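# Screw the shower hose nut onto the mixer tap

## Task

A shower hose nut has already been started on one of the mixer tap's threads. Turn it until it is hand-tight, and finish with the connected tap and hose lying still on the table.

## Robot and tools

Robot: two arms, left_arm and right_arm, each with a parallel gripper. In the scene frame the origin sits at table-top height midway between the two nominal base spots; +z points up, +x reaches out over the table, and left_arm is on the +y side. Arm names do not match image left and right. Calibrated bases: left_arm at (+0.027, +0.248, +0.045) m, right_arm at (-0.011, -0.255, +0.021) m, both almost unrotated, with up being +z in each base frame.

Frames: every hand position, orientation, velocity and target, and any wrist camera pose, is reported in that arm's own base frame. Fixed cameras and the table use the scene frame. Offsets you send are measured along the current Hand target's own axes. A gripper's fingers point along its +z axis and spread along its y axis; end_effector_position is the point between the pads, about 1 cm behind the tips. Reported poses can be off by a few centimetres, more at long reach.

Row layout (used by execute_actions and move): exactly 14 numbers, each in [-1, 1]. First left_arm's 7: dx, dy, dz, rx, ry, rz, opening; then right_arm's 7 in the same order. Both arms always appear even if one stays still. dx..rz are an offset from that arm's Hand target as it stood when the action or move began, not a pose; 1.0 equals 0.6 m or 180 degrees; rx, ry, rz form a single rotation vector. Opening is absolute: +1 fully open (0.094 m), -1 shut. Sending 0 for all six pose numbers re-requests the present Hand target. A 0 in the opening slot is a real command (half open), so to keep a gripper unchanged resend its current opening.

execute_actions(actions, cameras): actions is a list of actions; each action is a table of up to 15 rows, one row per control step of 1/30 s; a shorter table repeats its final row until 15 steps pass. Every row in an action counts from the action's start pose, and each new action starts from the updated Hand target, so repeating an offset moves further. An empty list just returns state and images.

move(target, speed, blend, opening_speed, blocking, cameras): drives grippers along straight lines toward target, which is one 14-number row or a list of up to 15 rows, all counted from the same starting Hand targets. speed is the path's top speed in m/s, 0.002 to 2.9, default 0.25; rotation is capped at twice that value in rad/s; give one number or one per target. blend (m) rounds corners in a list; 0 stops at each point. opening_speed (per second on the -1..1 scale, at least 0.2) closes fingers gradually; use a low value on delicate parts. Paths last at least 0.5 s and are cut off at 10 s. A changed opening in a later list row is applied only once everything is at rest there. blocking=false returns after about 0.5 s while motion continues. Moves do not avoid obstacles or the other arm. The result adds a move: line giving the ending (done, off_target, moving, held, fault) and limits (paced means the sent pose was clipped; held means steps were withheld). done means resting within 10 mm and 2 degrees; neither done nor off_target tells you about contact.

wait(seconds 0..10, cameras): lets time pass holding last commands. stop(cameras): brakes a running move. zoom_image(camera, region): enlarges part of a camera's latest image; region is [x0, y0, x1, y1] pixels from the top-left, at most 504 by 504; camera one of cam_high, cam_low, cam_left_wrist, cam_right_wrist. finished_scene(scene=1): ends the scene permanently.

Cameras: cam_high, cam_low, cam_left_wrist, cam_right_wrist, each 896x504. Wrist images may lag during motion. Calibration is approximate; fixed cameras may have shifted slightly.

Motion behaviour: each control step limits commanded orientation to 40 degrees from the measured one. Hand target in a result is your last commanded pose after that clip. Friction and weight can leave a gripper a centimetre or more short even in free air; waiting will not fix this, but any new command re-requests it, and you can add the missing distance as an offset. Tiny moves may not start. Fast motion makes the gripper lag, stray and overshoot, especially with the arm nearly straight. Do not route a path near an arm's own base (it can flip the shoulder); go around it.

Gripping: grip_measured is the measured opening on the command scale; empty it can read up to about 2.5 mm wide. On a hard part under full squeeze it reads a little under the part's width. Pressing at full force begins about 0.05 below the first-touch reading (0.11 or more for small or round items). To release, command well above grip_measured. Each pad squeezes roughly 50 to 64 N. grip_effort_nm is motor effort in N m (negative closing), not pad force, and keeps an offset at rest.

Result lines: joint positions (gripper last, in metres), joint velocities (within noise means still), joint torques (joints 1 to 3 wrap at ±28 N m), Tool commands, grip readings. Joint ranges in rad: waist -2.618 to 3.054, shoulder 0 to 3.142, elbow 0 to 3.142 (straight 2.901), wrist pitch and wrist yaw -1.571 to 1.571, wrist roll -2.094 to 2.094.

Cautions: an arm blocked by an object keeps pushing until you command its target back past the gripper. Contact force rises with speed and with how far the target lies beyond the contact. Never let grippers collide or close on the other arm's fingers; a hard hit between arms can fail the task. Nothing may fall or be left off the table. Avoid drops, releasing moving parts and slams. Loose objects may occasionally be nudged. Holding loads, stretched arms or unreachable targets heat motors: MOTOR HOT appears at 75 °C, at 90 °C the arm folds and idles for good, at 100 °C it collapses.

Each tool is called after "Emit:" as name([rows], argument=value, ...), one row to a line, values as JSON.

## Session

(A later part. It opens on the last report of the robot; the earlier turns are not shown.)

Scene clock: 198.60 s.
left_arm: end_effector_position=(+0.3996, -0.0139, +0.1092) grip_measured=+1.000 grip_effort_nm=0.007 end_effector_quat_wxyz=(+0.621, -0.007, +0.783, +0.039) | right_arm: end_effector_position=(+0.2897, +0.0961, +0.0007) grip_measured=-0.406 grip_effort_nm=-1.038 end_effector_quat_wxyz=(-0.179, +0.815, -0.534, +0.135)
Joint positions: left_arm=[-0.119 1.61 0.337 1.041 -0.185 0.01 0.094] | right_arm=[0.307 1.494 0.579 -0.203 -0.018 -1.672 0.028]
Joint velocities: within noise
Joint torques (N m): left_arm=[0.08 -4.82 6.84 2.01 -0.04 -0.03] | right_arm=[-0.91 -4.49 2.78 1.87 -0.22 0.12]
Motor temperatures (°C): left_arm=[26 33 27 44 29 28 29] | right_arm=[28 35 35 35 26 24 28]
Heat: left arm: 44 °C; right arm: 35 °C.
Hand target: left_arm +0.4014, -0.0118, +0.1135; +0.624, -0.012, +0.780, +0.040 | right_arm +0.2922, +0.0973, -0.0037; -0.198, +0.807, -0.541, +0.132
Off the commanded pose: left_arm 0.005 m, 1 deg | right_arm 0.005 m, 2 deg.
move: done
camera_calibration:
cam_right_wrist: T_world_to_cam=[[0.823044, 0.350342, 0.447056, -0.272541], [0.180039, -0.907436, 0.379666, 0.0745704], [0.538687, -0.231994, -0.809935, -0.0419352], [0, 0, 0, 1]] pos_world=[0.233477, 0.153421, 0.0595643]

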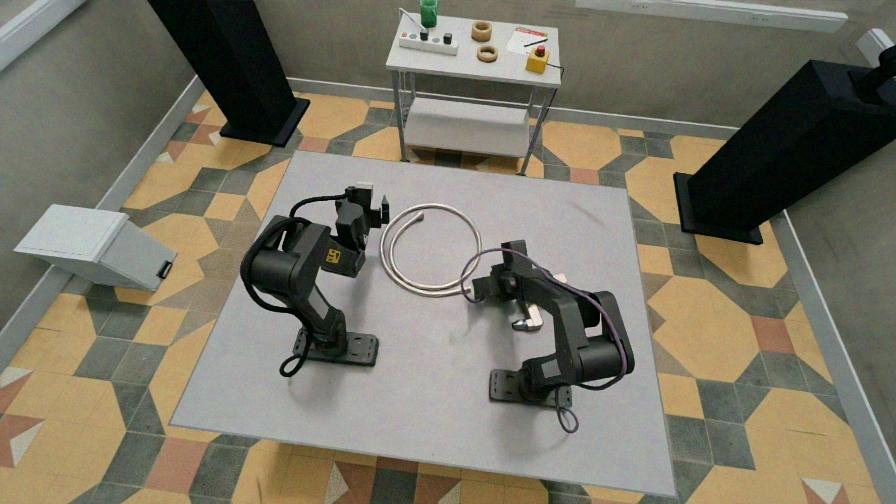

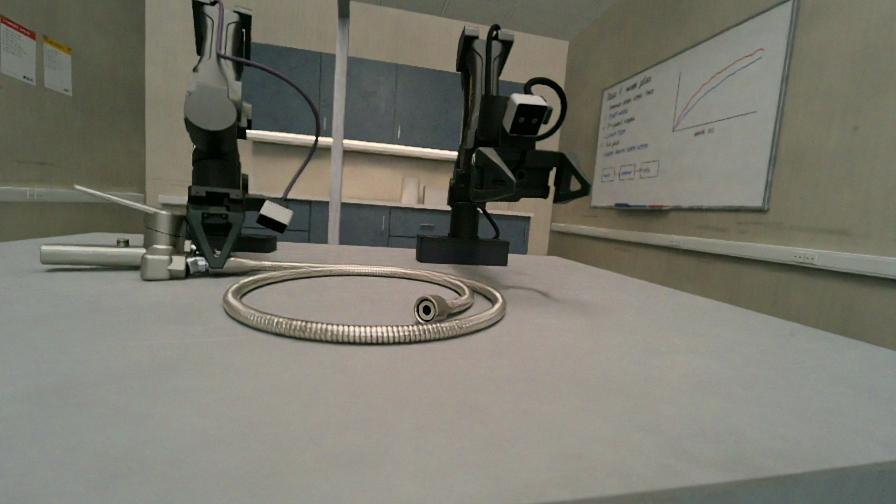

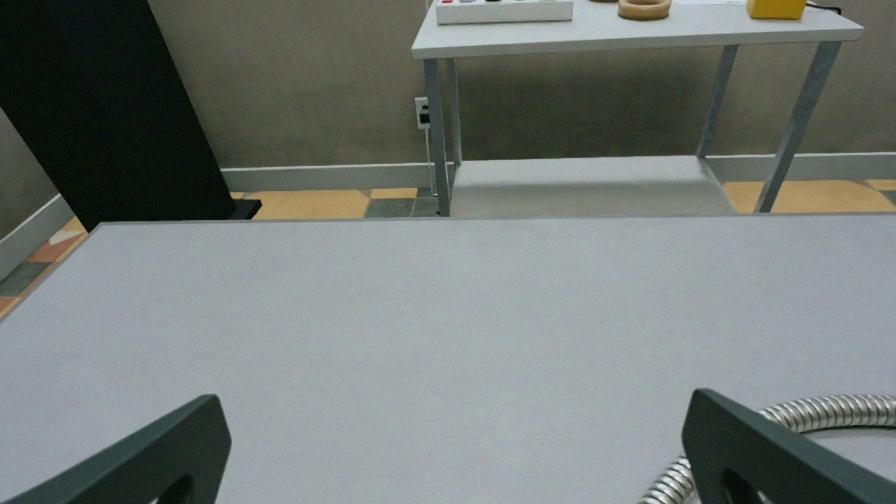

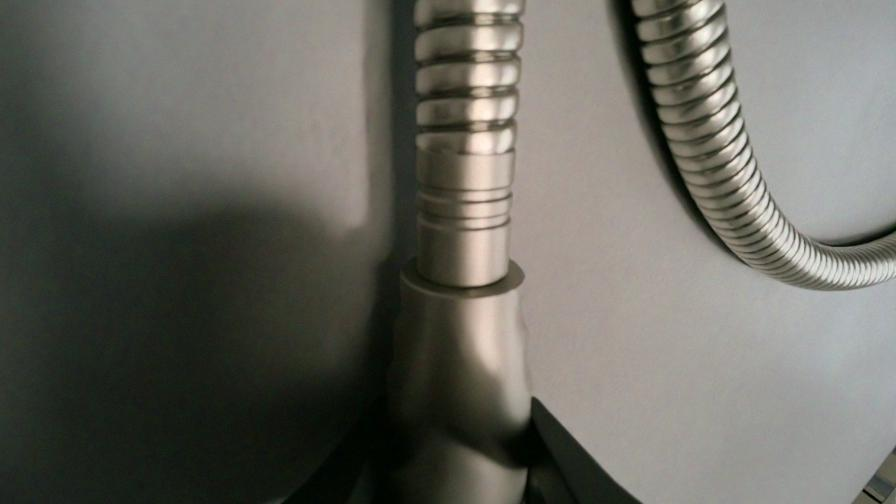

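Emit:
move(target=[0,0,0,0,0,0,1,0.0,0.0,0.0,0,0,0,-0.05], opening_speed=1.5)

Emit:
zoom_image(camera="cam_low", region=[30, 130, 330, 300])

Scene clock: 208.93 s.
left_arm: end_effector_position=(+0.3996, -0.0139, +0.1092) grip_measured=+1.000 grip_effort_nm=0.002 end_effector_quat_wxyz=(+0.621, -0.007, +0.783, +0.039) | right_arm: end_effector_position=(+0.2968, +0.0987, +0.0038) grip_measured=-0.053 grip_effort_nm=0.149 end_effector_quat_wxyz=(-0.195, +0.811, -0.532, +0.145)
Joint positions: left_arm=[-0.119 1.61 0.337 1.041 -0.185 0.01 0.094] | right_arm=[0.305 1.494 0.573 -0.158 -0.022 -1.67 0.044]
Joint velocities: within noise
Joint torques (N m): left_arm=[0.12 -4.85 6.84 2.03 -0.03 -0.02] | right_arm=[-0.73 -4.53 3.12 1.48 -0.18 0.11]
Motor temperatures (°C): left_arm=[26 33 27 44 29 28 29] | right_arm=[28 35 35 37 26 24 29]
Heat: left arm: 44 °C; right arm: 37 °C.
Hand target: left_arm +0.4014, -0.0118, +0.1135; +0.624, -0.012, +0.780, +0.040 | right_arm +0.2922, +0.0973, -0.0037; -0.198, +0.807, -0.541, +0.132
Off the commanded pose: left_arm 0.005 m, 1 deg | right_arm 0.009 m, 2 deg.
move: done
camera_calibration:
cam_right_wrist: T_world_to_cam=[[0.807062, 0.342149, 0.481233, -0.27526], [0.166097, -0.913645, 0.371031, 0.0791651], [0.566624, -0.219514, -0.794199, -0.0521449], [0, 0, 0, 1]] pos_world=[0.238549, 0.155062, 0.0616778]

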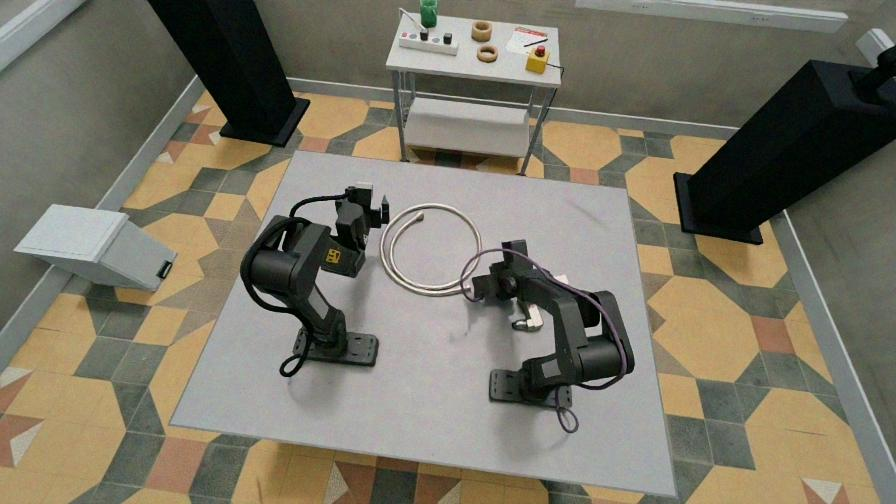

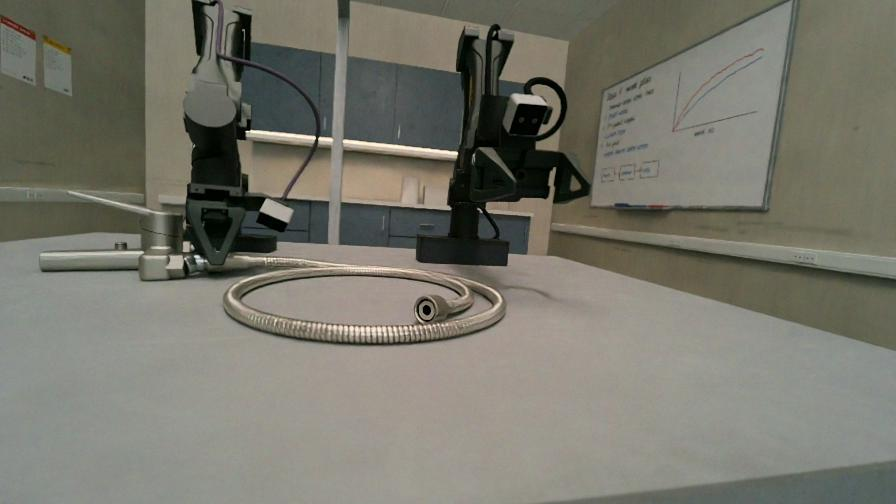

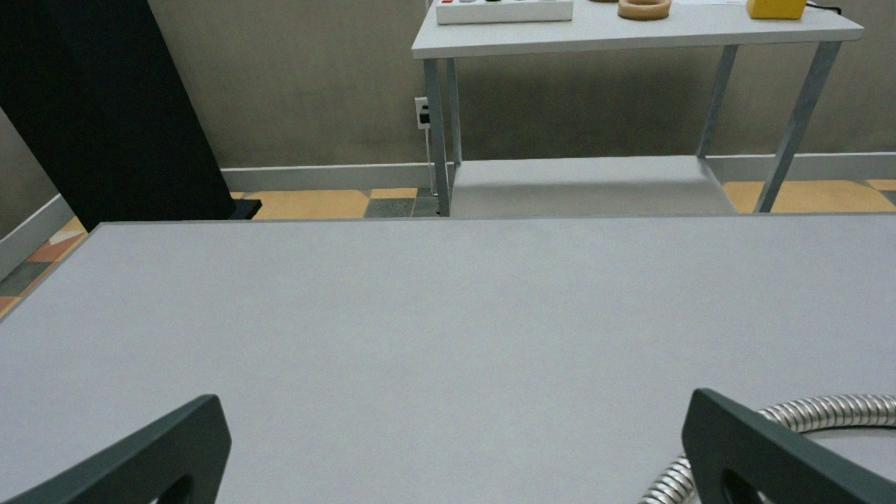

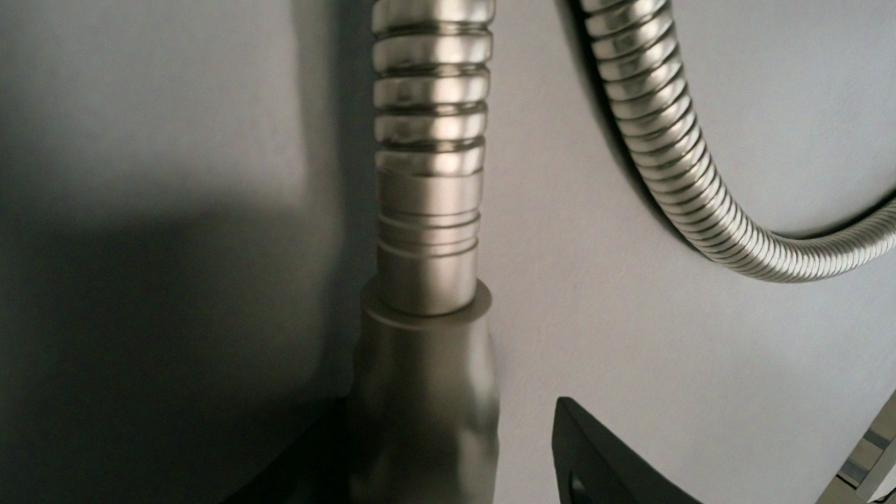

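Scaled by 1.680 from the camera's 896x504 image, which has a finer 1280x720 frame.

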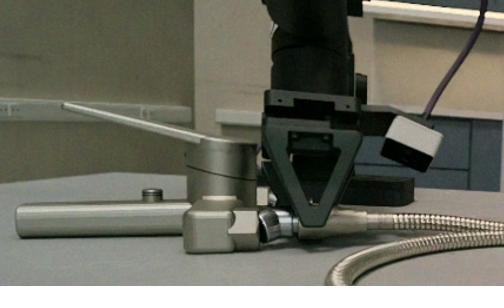

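Emit:
move([
  [0,0,0,0,0,0,1,0.0,0.0055,0.0103,-0.333,0,0,-0.05],
  [0,0,0,0,0,0,1,0.0,0.0055,0.0103,-0.333,0,0,-0.6],
  [0,0,0,0,0,0,1,0.0,0.0055,0.0103,0.03,0,0,-0.6],
], speed=0.5)

Emit:
zoom_image(camera="cam_low", region=[30, 130, 330, 300])

Scene clock: 235.13 s.
left_arm: end_effector_position=(+0.3996, -0.0139, +0.1092) grip_measured=+1.000 grip_effort_nm=0.002 end_effector_quat_wxyz=(+0.621, -0.007, +0.783, +0.039) | right_arm: end_effector_position=(+0.2953, +0.0961, +0.0015) grip_measured=-0.400 grip_effort_nm=-1.038 end_effector_quat_wxyz=(-0.233, +0.794, -0.535, +0.171)
Joint positions: left_arm=[-0.119 1.61 0.337 1.041 -0.185 0.01 0.094] | right_arm=[0.296 1.453 0.461 0.007 -0.027 -1.652 0.028]
Joint velocities: within noise
Joint torques (N m): left_arm=[0.06 -4.9 6.91 2.02 -0.08 0.02] | right_arm=[-0.55 -1.81 2.99 1.91 -0.25 -0.01]
Motor temperatures (°C): left_arm=[26 33 27 45 29 28 29] | right_arm=[28 34 35 37 26 24 28]
Heat: left arm: 45 °C; right arm: 37 °C.
Hand target: left_arm +0.4014, -0.0118, +0.1135; +0.624, -0.012, +0.780, +0.040 | right_arm +0.2922, +0.0973, -0.0107; -0.236, +0.797, -0.534, +0.158
Off the commanded pose: left_arm 0.005 m, 1 deg | right_arm 0.013 m, 2 deg.
move: off_target (right_arm); target 2's new opening was sent with right_arm's hand 0.017 m and 4 deg from that target
camera_calibration:
cam_right_wrist: T_world_to_cam=[[0.769232, 0.303043, 0.562536, -0.25713], [0.114249, -0.931424, 0.345538, 0.0949804], [0.628673, -0.20153, -0.751103, -0.0738073], [0, 0, 0, 1]] pos_world=[0.233342, 0.151514, 0.0563887]

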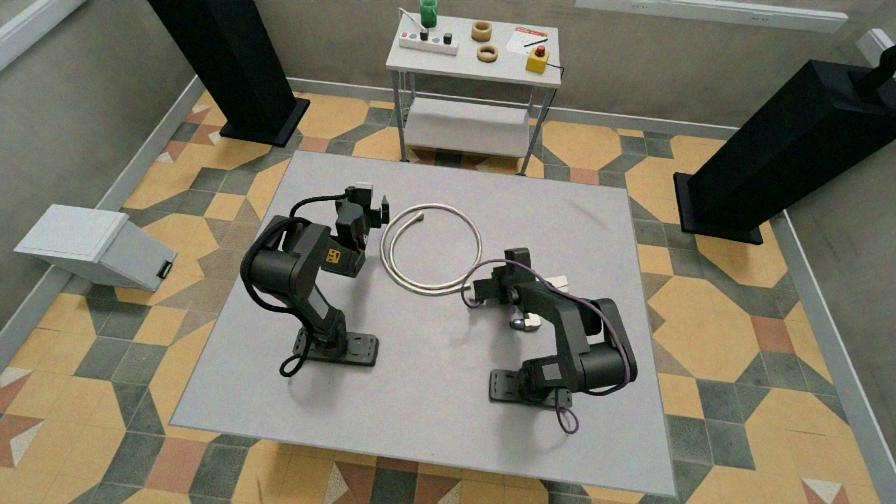

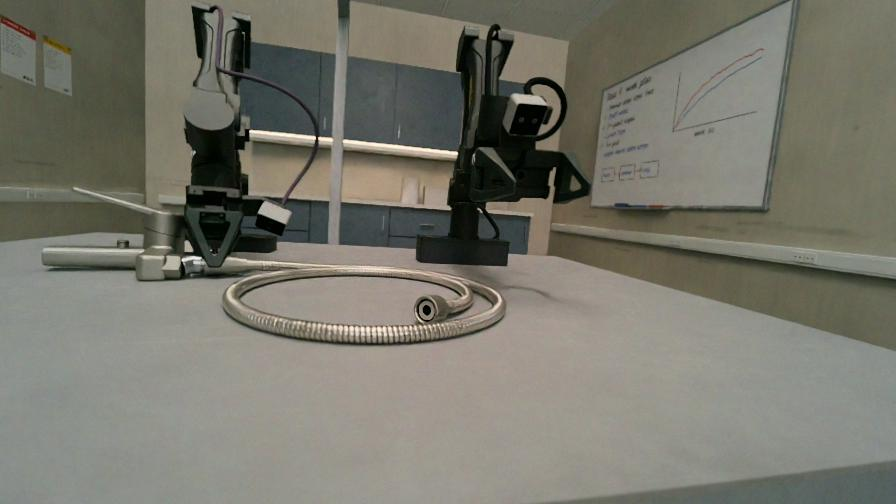

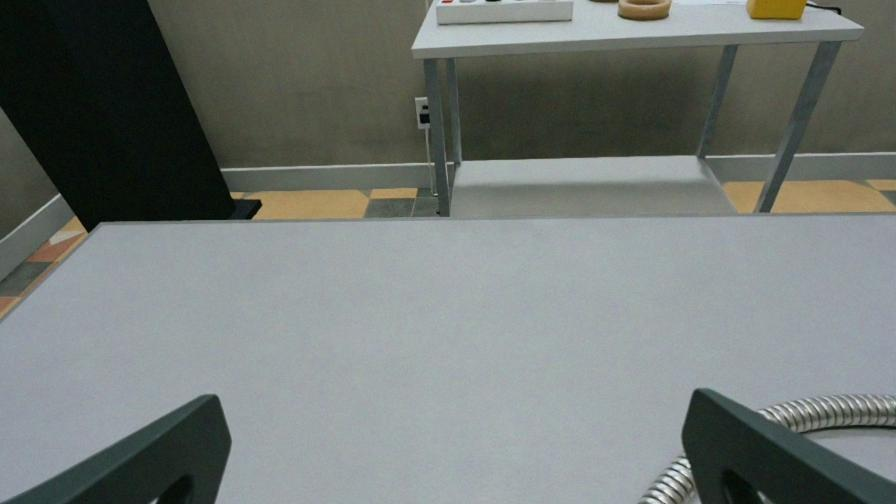

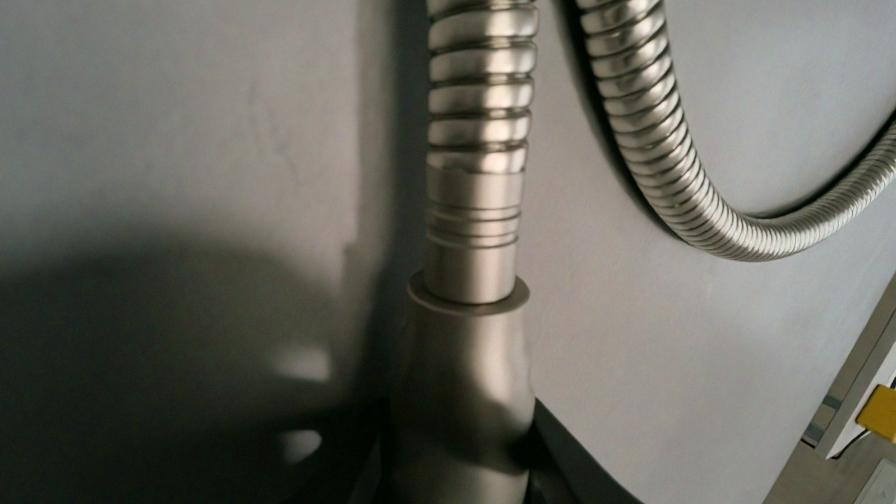

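Scaled by 1.680 from the camera's 896x504 image, which has a finer 1280x720 frame.

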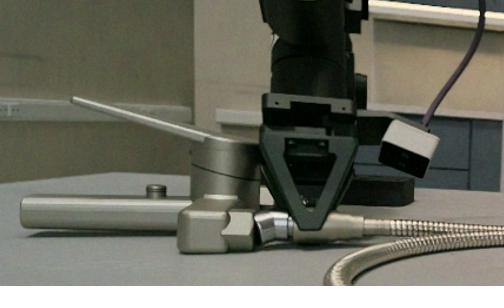

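Emit:
move([
  [0,0,0,0,0,0,1,0.0,0,0,0,0,0,-0.05],
  [0,0,0,0,0,0,1,0.0,-0.0043,-0.0066,-0.363,0,0,-0.05],
  [0,0,0,0,0,0,1,0.0,-0.0043,-0.0066,-0.363,0,0,-0.6],
  [0,0,0,0,0,0,1,0.0,-0.0043,-0.0066,0,0,0,-0.6],
  [0,0,0,0,0,0,1,0.0,-0.0043,-0.0066,0,0,0,-0.05],
  [0,0,0,0,0,0,1,0.0,-0.0043,-0.0066,-0.363,0,0,-0.05],
  [0,0,0,0,0,0,1,0.0,-0.0043,-0.0066,-0.363,0,0,-0.6],
], speed=0.5)

Emit:
zoom_image(camera="cam_low", region=[30, 130, 330, 300])

Scene clock: 260.80 s.
left_arm: end_effector_position=(+0.3996, -0.0139, +0.1092) grip_measured=+1.000 grip_effort_nm=0.007 end_effector_quat_wxyz=(+0.621, -0.007, +0.783, +0.039) | right_arm: end_effector_position=(+0.3003, +0.0964, +0.0036) grip_measured=-0.052 grip_effort_nm=0.120 end_effector_quat_wxyz=(+0.209, +0.801, -0.544, -0.138)
Joint positions: left_arm=[-0.119 1.61 0.337 1.041 -0.185 0.01 0.094] | right_arm=[0.325 2.324 1.717 -1.47 0.031 -1.615 0.045]
Joint velocities: within noise
Joint torques (N m): left_arm=[0.09 -4.88 6.91 2.04 -0.04 -0.01] | right_arm=[0.7 -8.47 4.29 -0.97 0.05 0.02]
Motor temperatures (°C): left_arm=[26 33 27 45 29 28 29] | right_arm=[28 34 34 38 26 24 29]
Heat: left arm: 45 °C; right arm: 38 °C.
Hand target: left_arm +0.4014, -0.0118, +0.1135; +0.624, -0.012, +0.780, +0.040 | right_arm +0.2922, +0.0973, -0.0059; +0.232, +0.798, -0.534, -0.155
Tool commands: left_gripper/opening=+1.0 right_gripper/opening=-0.05
Off the commanded pose: left_arm 0.005 m, 1 deg | right_arm 0.013 m, 3 deg.
move: off_target (right_arm; path cut at 10 s); path passed 6 of 7 targets; target 7's new opening was not sent; target 3's new opening was sent with right_arm's hand 0.013 m and 3 deg from that target
camera_calibration:
cam_right_wrist: T_world_to_cam=[[0.823697, 0.30862, -0.475685, -0.275465], [0.504459, -0.781925, 0.366216, -0.0376851], [-0.258929, -0.541615, -0.799756, 0.224204], [0, 0, 0, 1]] pos_world=[0.303963, 0.17698, 0.0620748]

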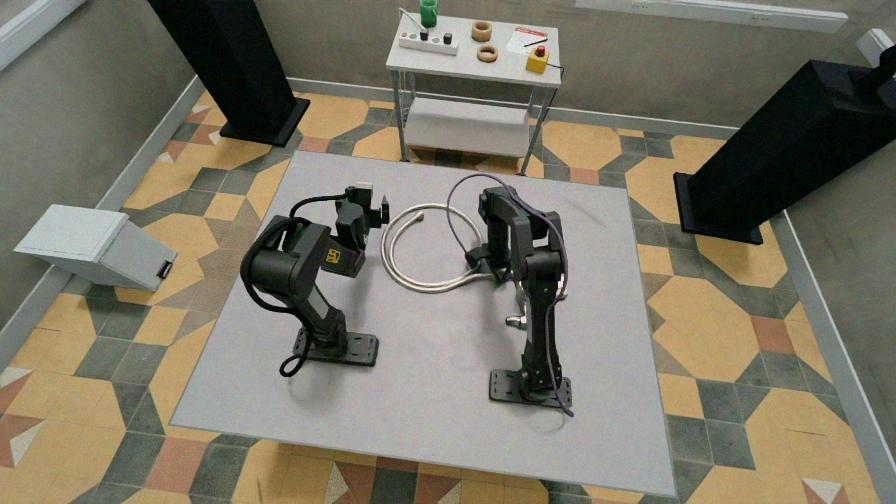

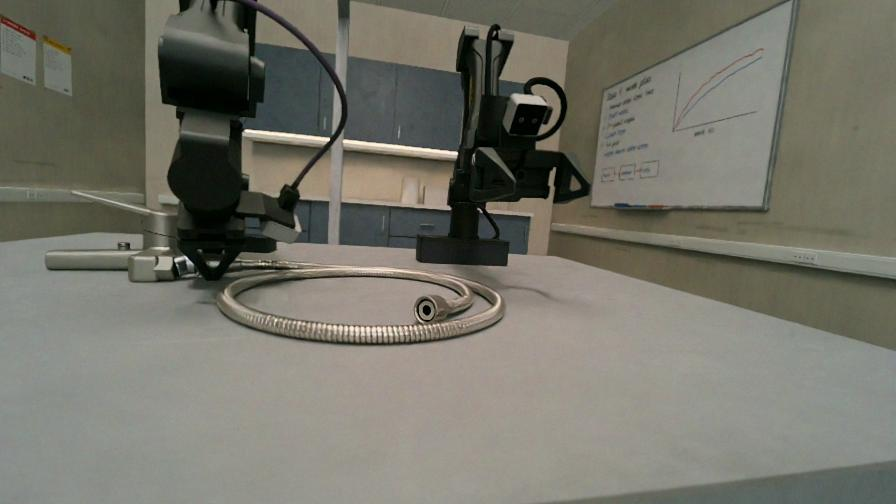

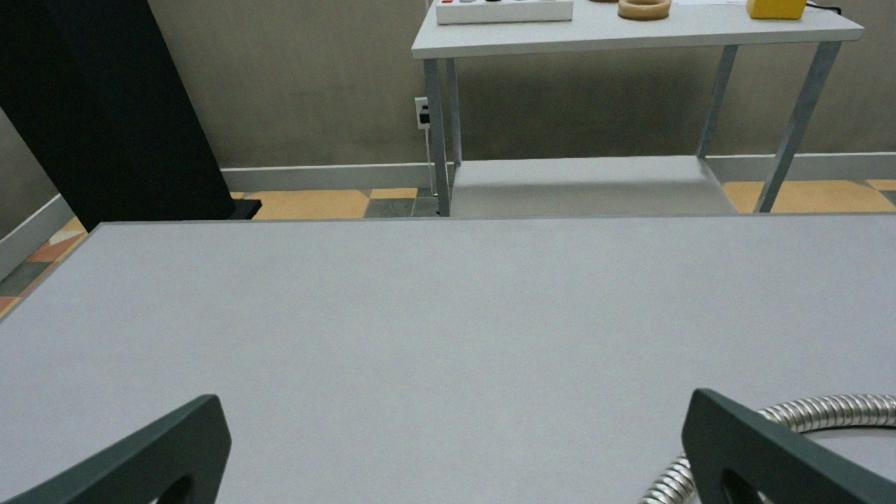

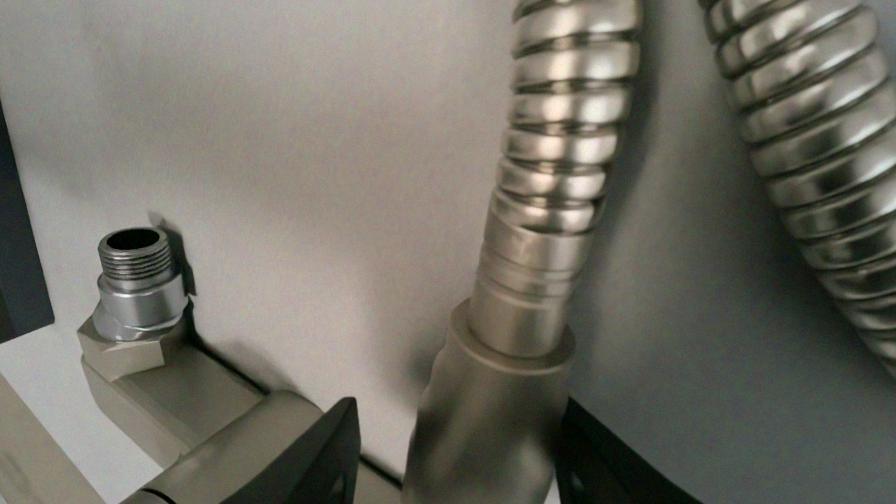

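Scaled by 1.680 from the camera's 896x504 image, which has a finer 1280x720 frame.

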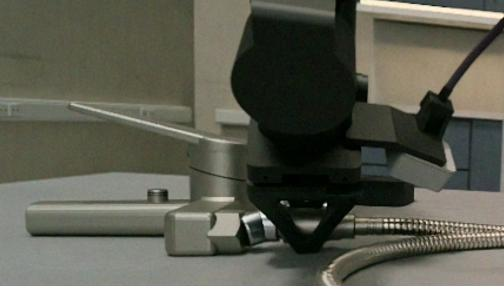

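Emit:
move([
  [0,0,0,0,0,0,1,0.0,0.053,-0.085,0,0,0,0],
  [0,0,0,0,0,0,1,0.0,0.115,-0.187,0.178,0,0,0],
], speed=0.3)

Emit:
zoom_image(camera="cam_right_wrist", region=[330, 150, 560, 420])

Emit:
zoom_image(camera="cam_low", region=[100, 200, 300, 300])

Scene clock: 271.80 s.
left_arm: end_effector_position=(+0.3996, -0.0139, +0.1092) grip_measured=+1.000 grip_effort_nm=0.002 end_effector_quat_wxyz=(+0.621, -0.007, +0.783, +0.039) | right_arm: end_effector_position=(+0.2940, +0.0954, +0.1200) grip_measured=-0.002 grip_effort_nm=0.125 end_effector_quat_wxyz=(+0.024, +0.829, -0.558, -0.002)
Joint positions: left_arm=[-0.119 1.61 0.337 1.041 -0.185 0.01 0.094] | right_arm=[0.325 1.751 1.47 -1.33 0.025 -1.631 0.047]
Joint velocities: within noise
Joint torques (N m): left_arm=[0.09 -4.85 6.79 2.02 -0.06 0] | right_arm=[-0.8 -10.82 4.05 0.37 -0.17 -0.04]
Motor temperatures (°C): left_arm=[26 33 27 45 29 28 29] | right_arm=[28 35 35 37 26 24 28]
Heat: left arm: 45 °C; right arm: 37 °C.
Hand target: left_arm +0.4014, -0.0118, +0.1135; +0.624, -0.012, +0.780, +0.040 | right_arm +0.2939, +0.0979, +0.1258; +0.002, +0.831, -0.557, -0.002
Off the commanded pose: left_arm 0.005 m, 1 deg | right_arm 0.006 m, 2 deg.
move: done
camera_calibration:
cam_right_wrist: T_world_to_cam=[[0.931967, 0.361317, -0.0298041, -0.305045], [0.339191, -0.839955, 0.423585, -0.0307082], [0.128014, -0.404877, -0.905366, 0.201045], [0, 0, 0, 1]] pos_world=[0.268971, 0.165823, 0.185935]

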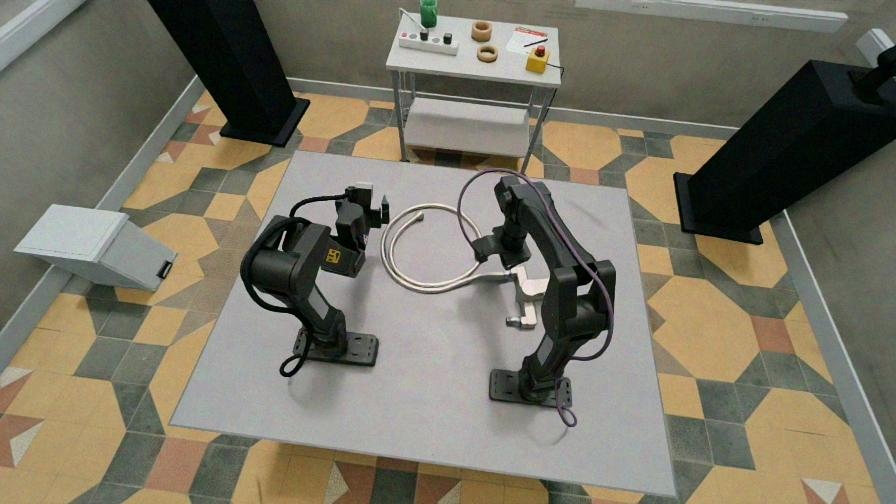

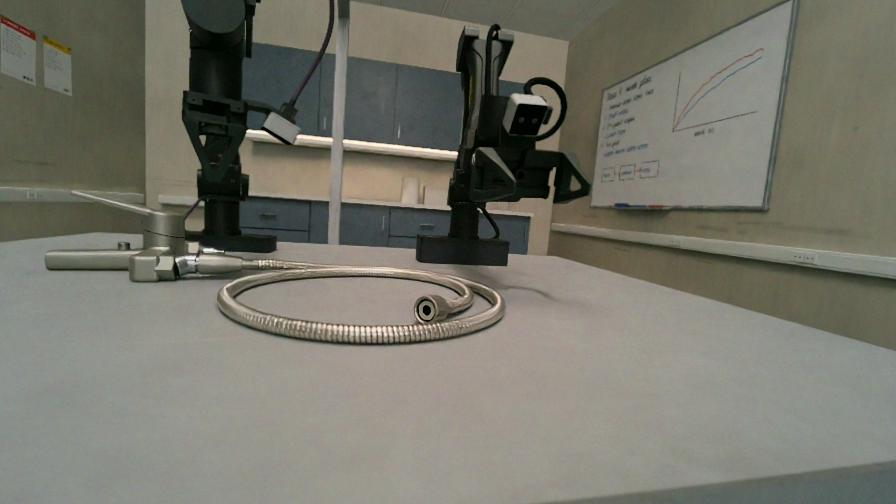

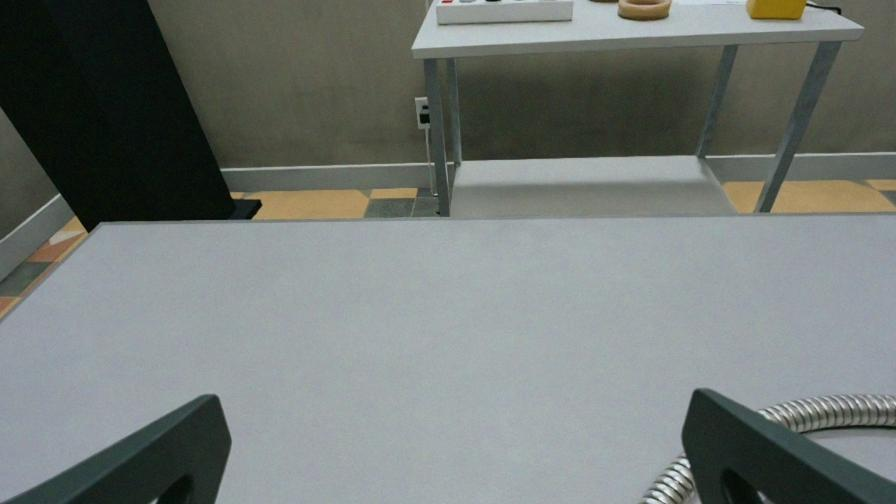

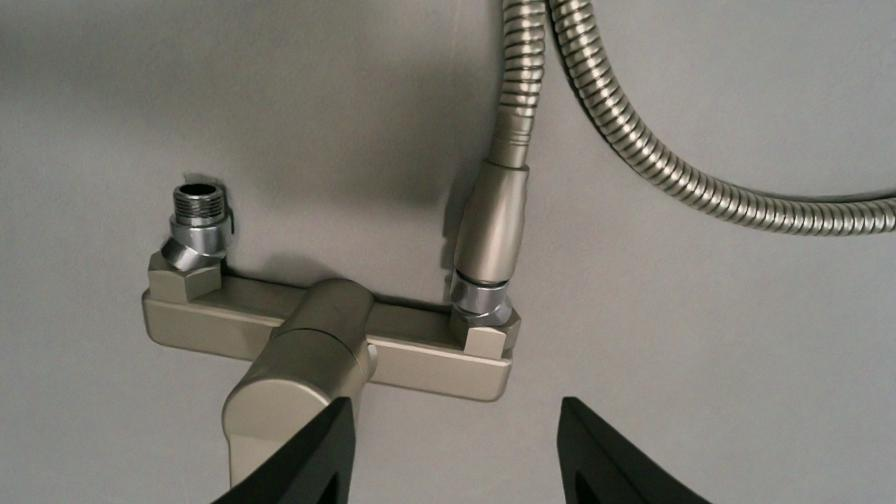

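Scaled by 1.867 from the camera's 896x504 image, which has a finer 1280x720 frame.

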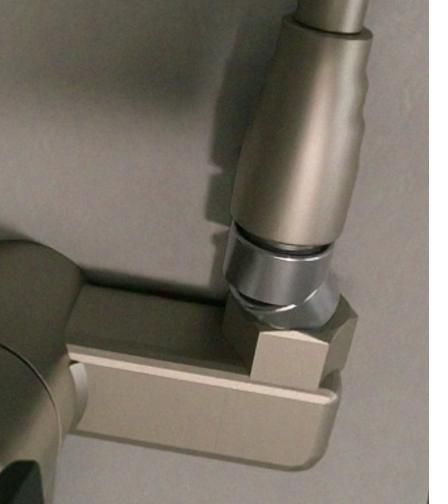

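Scaled by 2.520 from the camera's 896x504 image, which has a finer 1280x720 frame.

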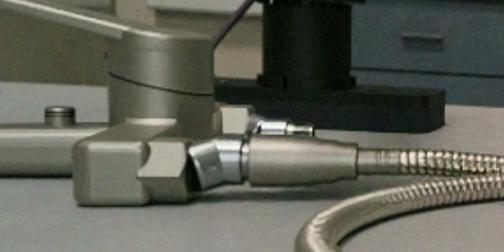

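Emit:
move([
  [0,0,0,0,0,0,1,0.0150,-0.019,0.10,0,0,0.063,0.1],
  [0,0,0,0,0,0,1,0.015,-0.019,0.215,0,0,0.063,0.1],
  [0,0,0,0,0,0,1,0.013,-0.0142,0.220,-0.1661,-0.0164,0.0613,0.1],
], speed=0.4)

Emit:
zoom_image(camera="cam_low", region=[100, 200, 300, 300])

Scene clock: 303.03 s.
left_arm: end_effector_position=(+0.3996, -0.0139, +0.1092) grip_measured=+1.000 grip_effort_nm=0.002 end_effector_quat_wxyz=(+0.621, -0.007, +0.783, +0.039) | right_arm: end_effector_position=(+0.3111, +0.0940, +0.0046) grip_measured=+0.098 grip_effort_nm=0.115 end_effector_quat_wxyz=(+0.187, +0.750, -0.619, -0.139)
Joint positions: left_arm=[-0.119 1.61 0.337 1.041 -0.185 0.01 0.094] | right_arm=[0.281 2.323 1.737 -1.455 -0.018 -1.485 0.052]
Joint velocities: within noise
Joint torques (N m): left_arm=[0.12 -4.82 6.94 2.01 -0.04 -0.01] | right_arm=[-0.57 -8.29 4.51 -0.88 -0.18 -0.1]
Motor temperatures (°C): left_arm=[26 33 27 46 29 28 29] | right_arm=[28 35 35 35 26 24 28]
Heat: left arm: 46 °C; right arm: 35 °C.
Hand target: left_arm +0.4014, -0.0118, +0.1135; +0.624, -0.012, +0.780, +0.040 | right_arm +0.3040, +0.0937, -0.0063; +0.202, +0.745, -0.614, -0.166
Off the commanded pose: left_arm 0.005 m, 1 deg | right_arm 0.013 m, 4 deg.
move: off_target (right_arm)
camera_calibration:
cam_right_wrist: T_world_to_cam=[[0.884643, 0.149539, -0.441639, -0.287378], [0.33877, -0.85695, 0.388423, 0.0131278], [-0.320378, -0.493229, -0.808754, 0.241119], [0, 0, 0, 1]] pos_world=[0.327028, 0.173151, 0.0629892]

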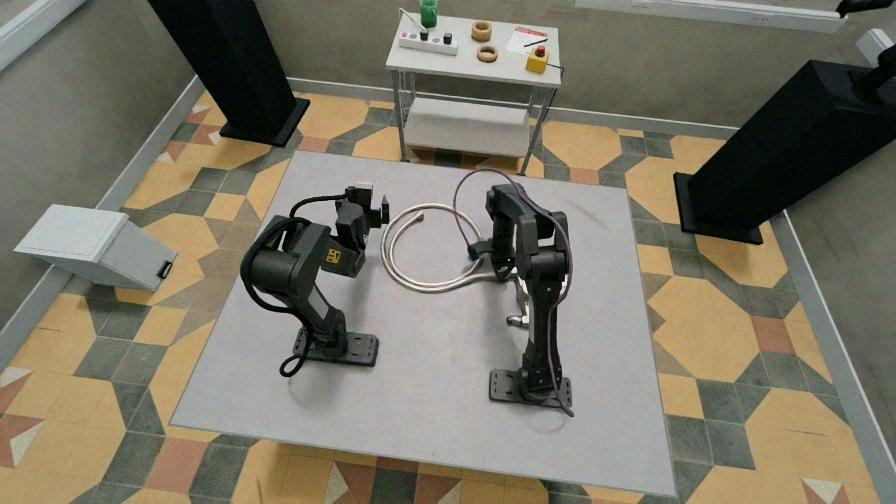

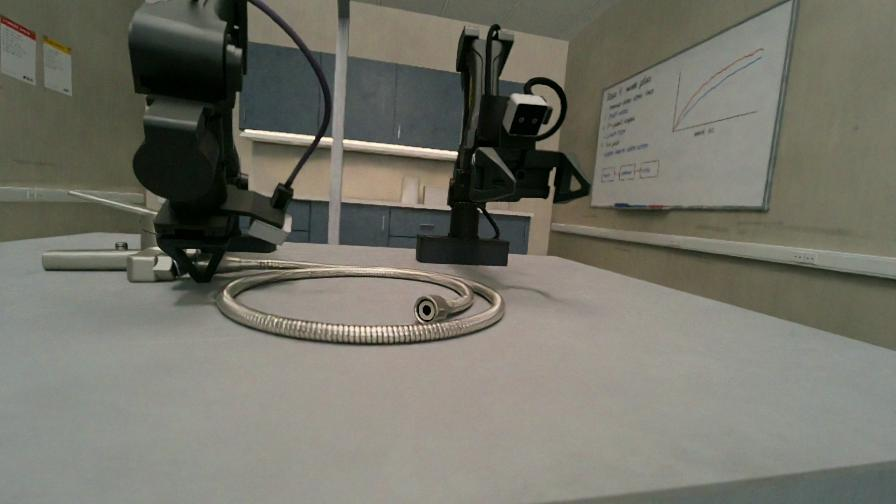

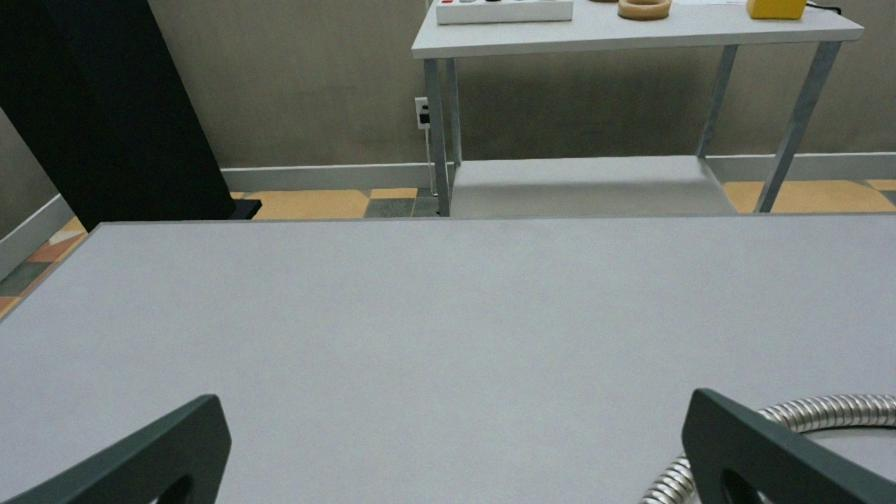

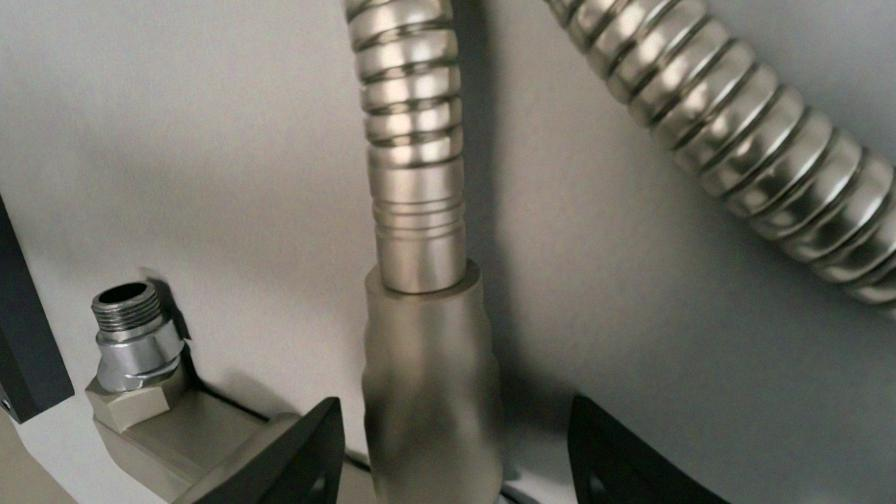

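Scaled by 2.520 from the camera's 896x504 image, which has a finer 1280x720 frame.

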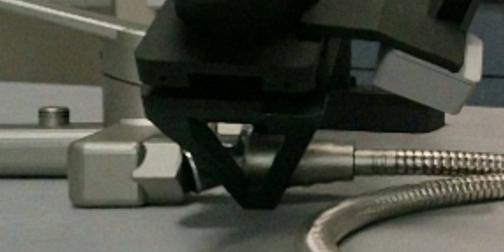

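Emit:
move([
  [0,0,0,0,0,0,1,0.0,0.0075,0.005,0,0,0,0],
  [0,0,0,0,0,0,1,0,0.0075,0.005,0,0,0,-0.6],
], speed=0.2, cameras=["cam_low","cam_right_wrist"])

Emit:
zoom_image(camera="cam_low", region=[30, 180, 330, 300])

Scene clock: 325.87 s.
left_arm: end_effector_position=(+0.3996, -0.0139, +0.1092) grip_measured=+1.000 grip_effort_nm=0.002 end_effector_quat_wxyz=(+0.621, -0.007, +0.783, +0.039) | right_arm: end_effector_position=(+0.3063, +0.0932, +0.0034) grip_measured=-0.401 grip_effort_nm=-1.038 end_effector_quat_wxyz=(+0.193, +0.750, -0.615, -0.146)
Joint positions: left_arm=[-0.119 1.61 0.337 1.041 -0.185 0.01 0.094] | right_arm=[0.281 2.326 1.728 -1.462 -0.021 -1.492 0.028]
Joint velocities: within noise
Joint torques (N m): left_arm=[0.08 -4.9 6.93 2.03 -0.04 -0.03] | right_arm=[-0.44 -10 2.61 -0.68 -0.14 -0.02]
Motor temperatures (°C): left_arm=[26 33 27 46 29 28 29] | right_arm=[28 35 34 35 26 24 28]
Heat: left arm: 46 °C; right arm: 35 °C.
Hand target: left_arm +0.4014, -0.0118, +0.1135; +0.624, -0.012, +0.780, +0.040 | right_arm +0.2987, +0.0927, -0.0066; +0.202, +0.745, -0.614, -0.166
Off the commanded pose: left_arm 0.005 m, 1 deg | right_arm 0.013 m, 3 deg.
move: off_target (right_arm); target 2's new opening was sent with right_arm's hand 0.015 m and 3 deg from that target
camera_calibration:
cam_right_wrist: T_world_to_cam=[[0.87444, 0.154496, -0.459876, -0.280746], [0.351374, -0.855299, 0.380788, 0.0105159], [-0.334502, -0.494565, -0.802193, 0.242633], [0, 0, 0, 1]] pos_world=[0.322961, 0.172366, 0.0615264]
Images, in order (width x height): cam_low 896x504, cam_right_wrist 896x504.

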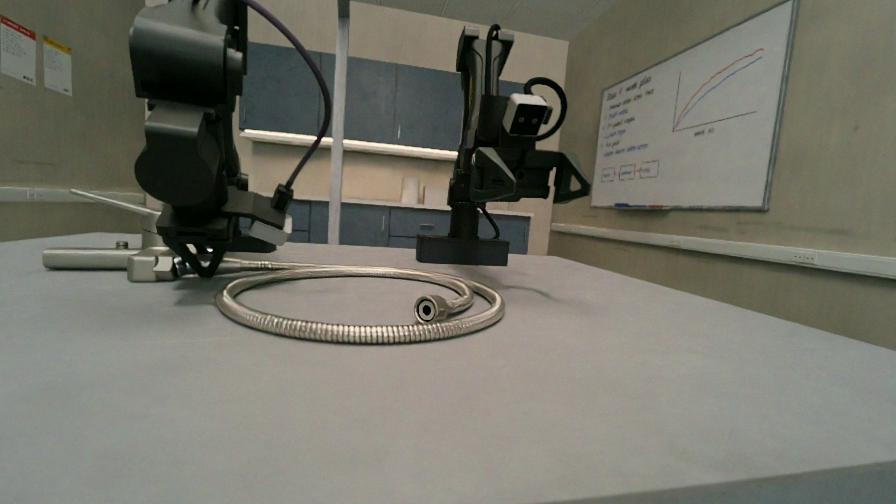

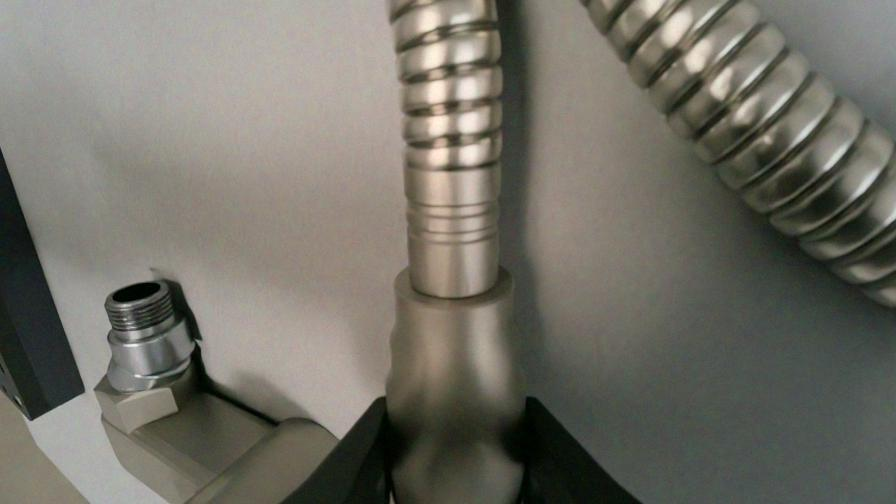

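Scaled by 1.680 from the camera's 896x504 image, which has a finer 1280x720 frame.

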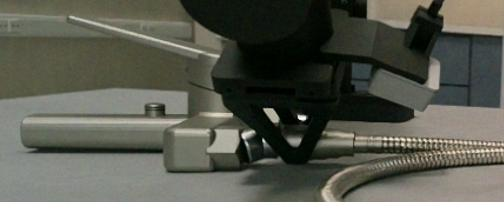

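Emit:
move(target=[0,0,0,0,0,0,1,0,-0.0018,-0.0057,0.32,0,0,-0.6], speed=0.5, cameras=["cam_low","cam_right_wrist"])

Emit:
zoom_image(camera="cam_low", region=[30, 180, 330, 300])

Scene clock: 338.47 s.
left_arm: end_effector_position=(+0.3996, -0.0139, +0.1092) grip_measured=+1.000 grip_effort_nm=0.002 end_effector_quat_wxyz=(+0.621, -0.007, +0.783, +0.039) | right_arm: end_effector_position=(+0.2946, +0.0919, +0.0012) grip_measured=-0.402 grip_effort_nm=-1.033 end_effector_quat_wxyz=(-0.165, +0.757, -0.617, +0.140)
Joint positions: left_arm=[-0.119 1.61 0.337 1.041 -0.185 0.01 0.094] | right_arm=[0.336 1.519 0.614 -0.235 0.064 -1.453 0.028]
Joint velocities: within noise
Joint torques (N m): left_arm=[0.05 -4.74 6.89 2.02 -0.06 0] | right_arm=[0.18 -3.96 2.76 2.1 0.08 0.06]
Motor temperatures (°C): left_arm=[26 33 27 46 29 28 29] | right_arm=[28 36 34 35 26 24 29]
Heat: left arm: 46 °C; right arm: 36 °C.
Hand target: left_arm +0.4014, -0.0118, +0.1135; +0.624, -0.012, +0.780, +0.040 | right_arm +0.3013, +0.0932, -0.0042; -0.182, +0.750, -0.618, +0.150
Off the commanded pose: left_arm 0.005 m, 1 deg | right_arm 0.009 m, 2 deg.
move: done
camera_calibration:
cam_right_wrist: T_world_to_cam=[[0.885923, 0.169235, 0.431856, -0.277152], [0.000251805, -0.931237, 0.364414, 0.124801], [0.463832, -0.322735, -0.825047, -0.0145977], [0, 0, 0, 1]] pos_world=[0.252275, 0.158412, 0.0621664]
Images, in order (width x height): cam_low 896x504, cam_right_wrist 896x504.

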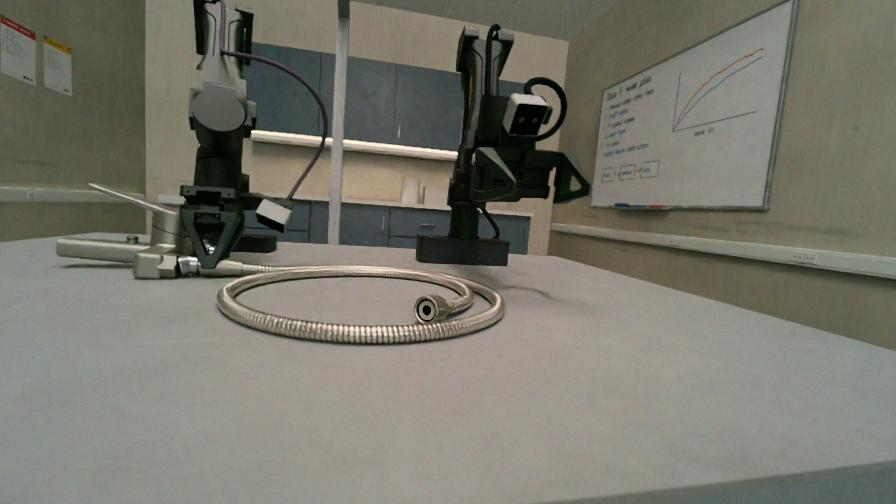

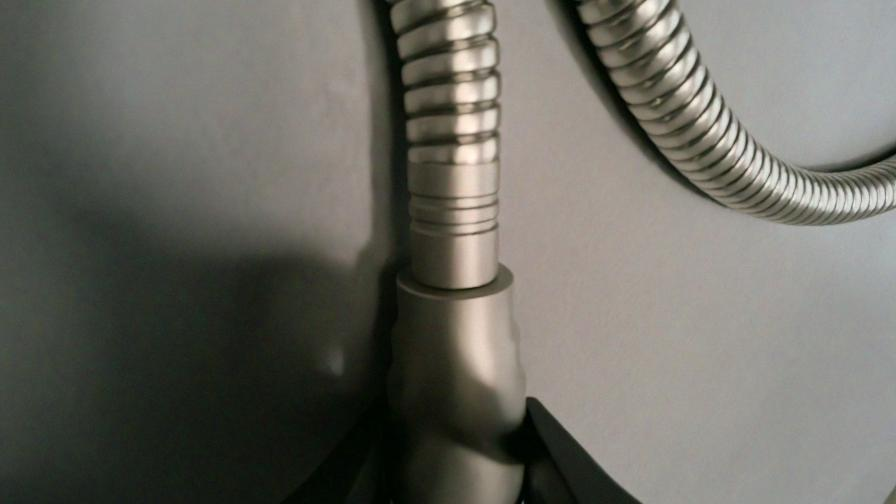

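Scaled by 1.680 from the camera's 896x504 image, which has a finer 1280x720 frame.

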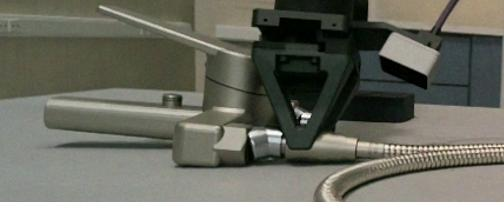

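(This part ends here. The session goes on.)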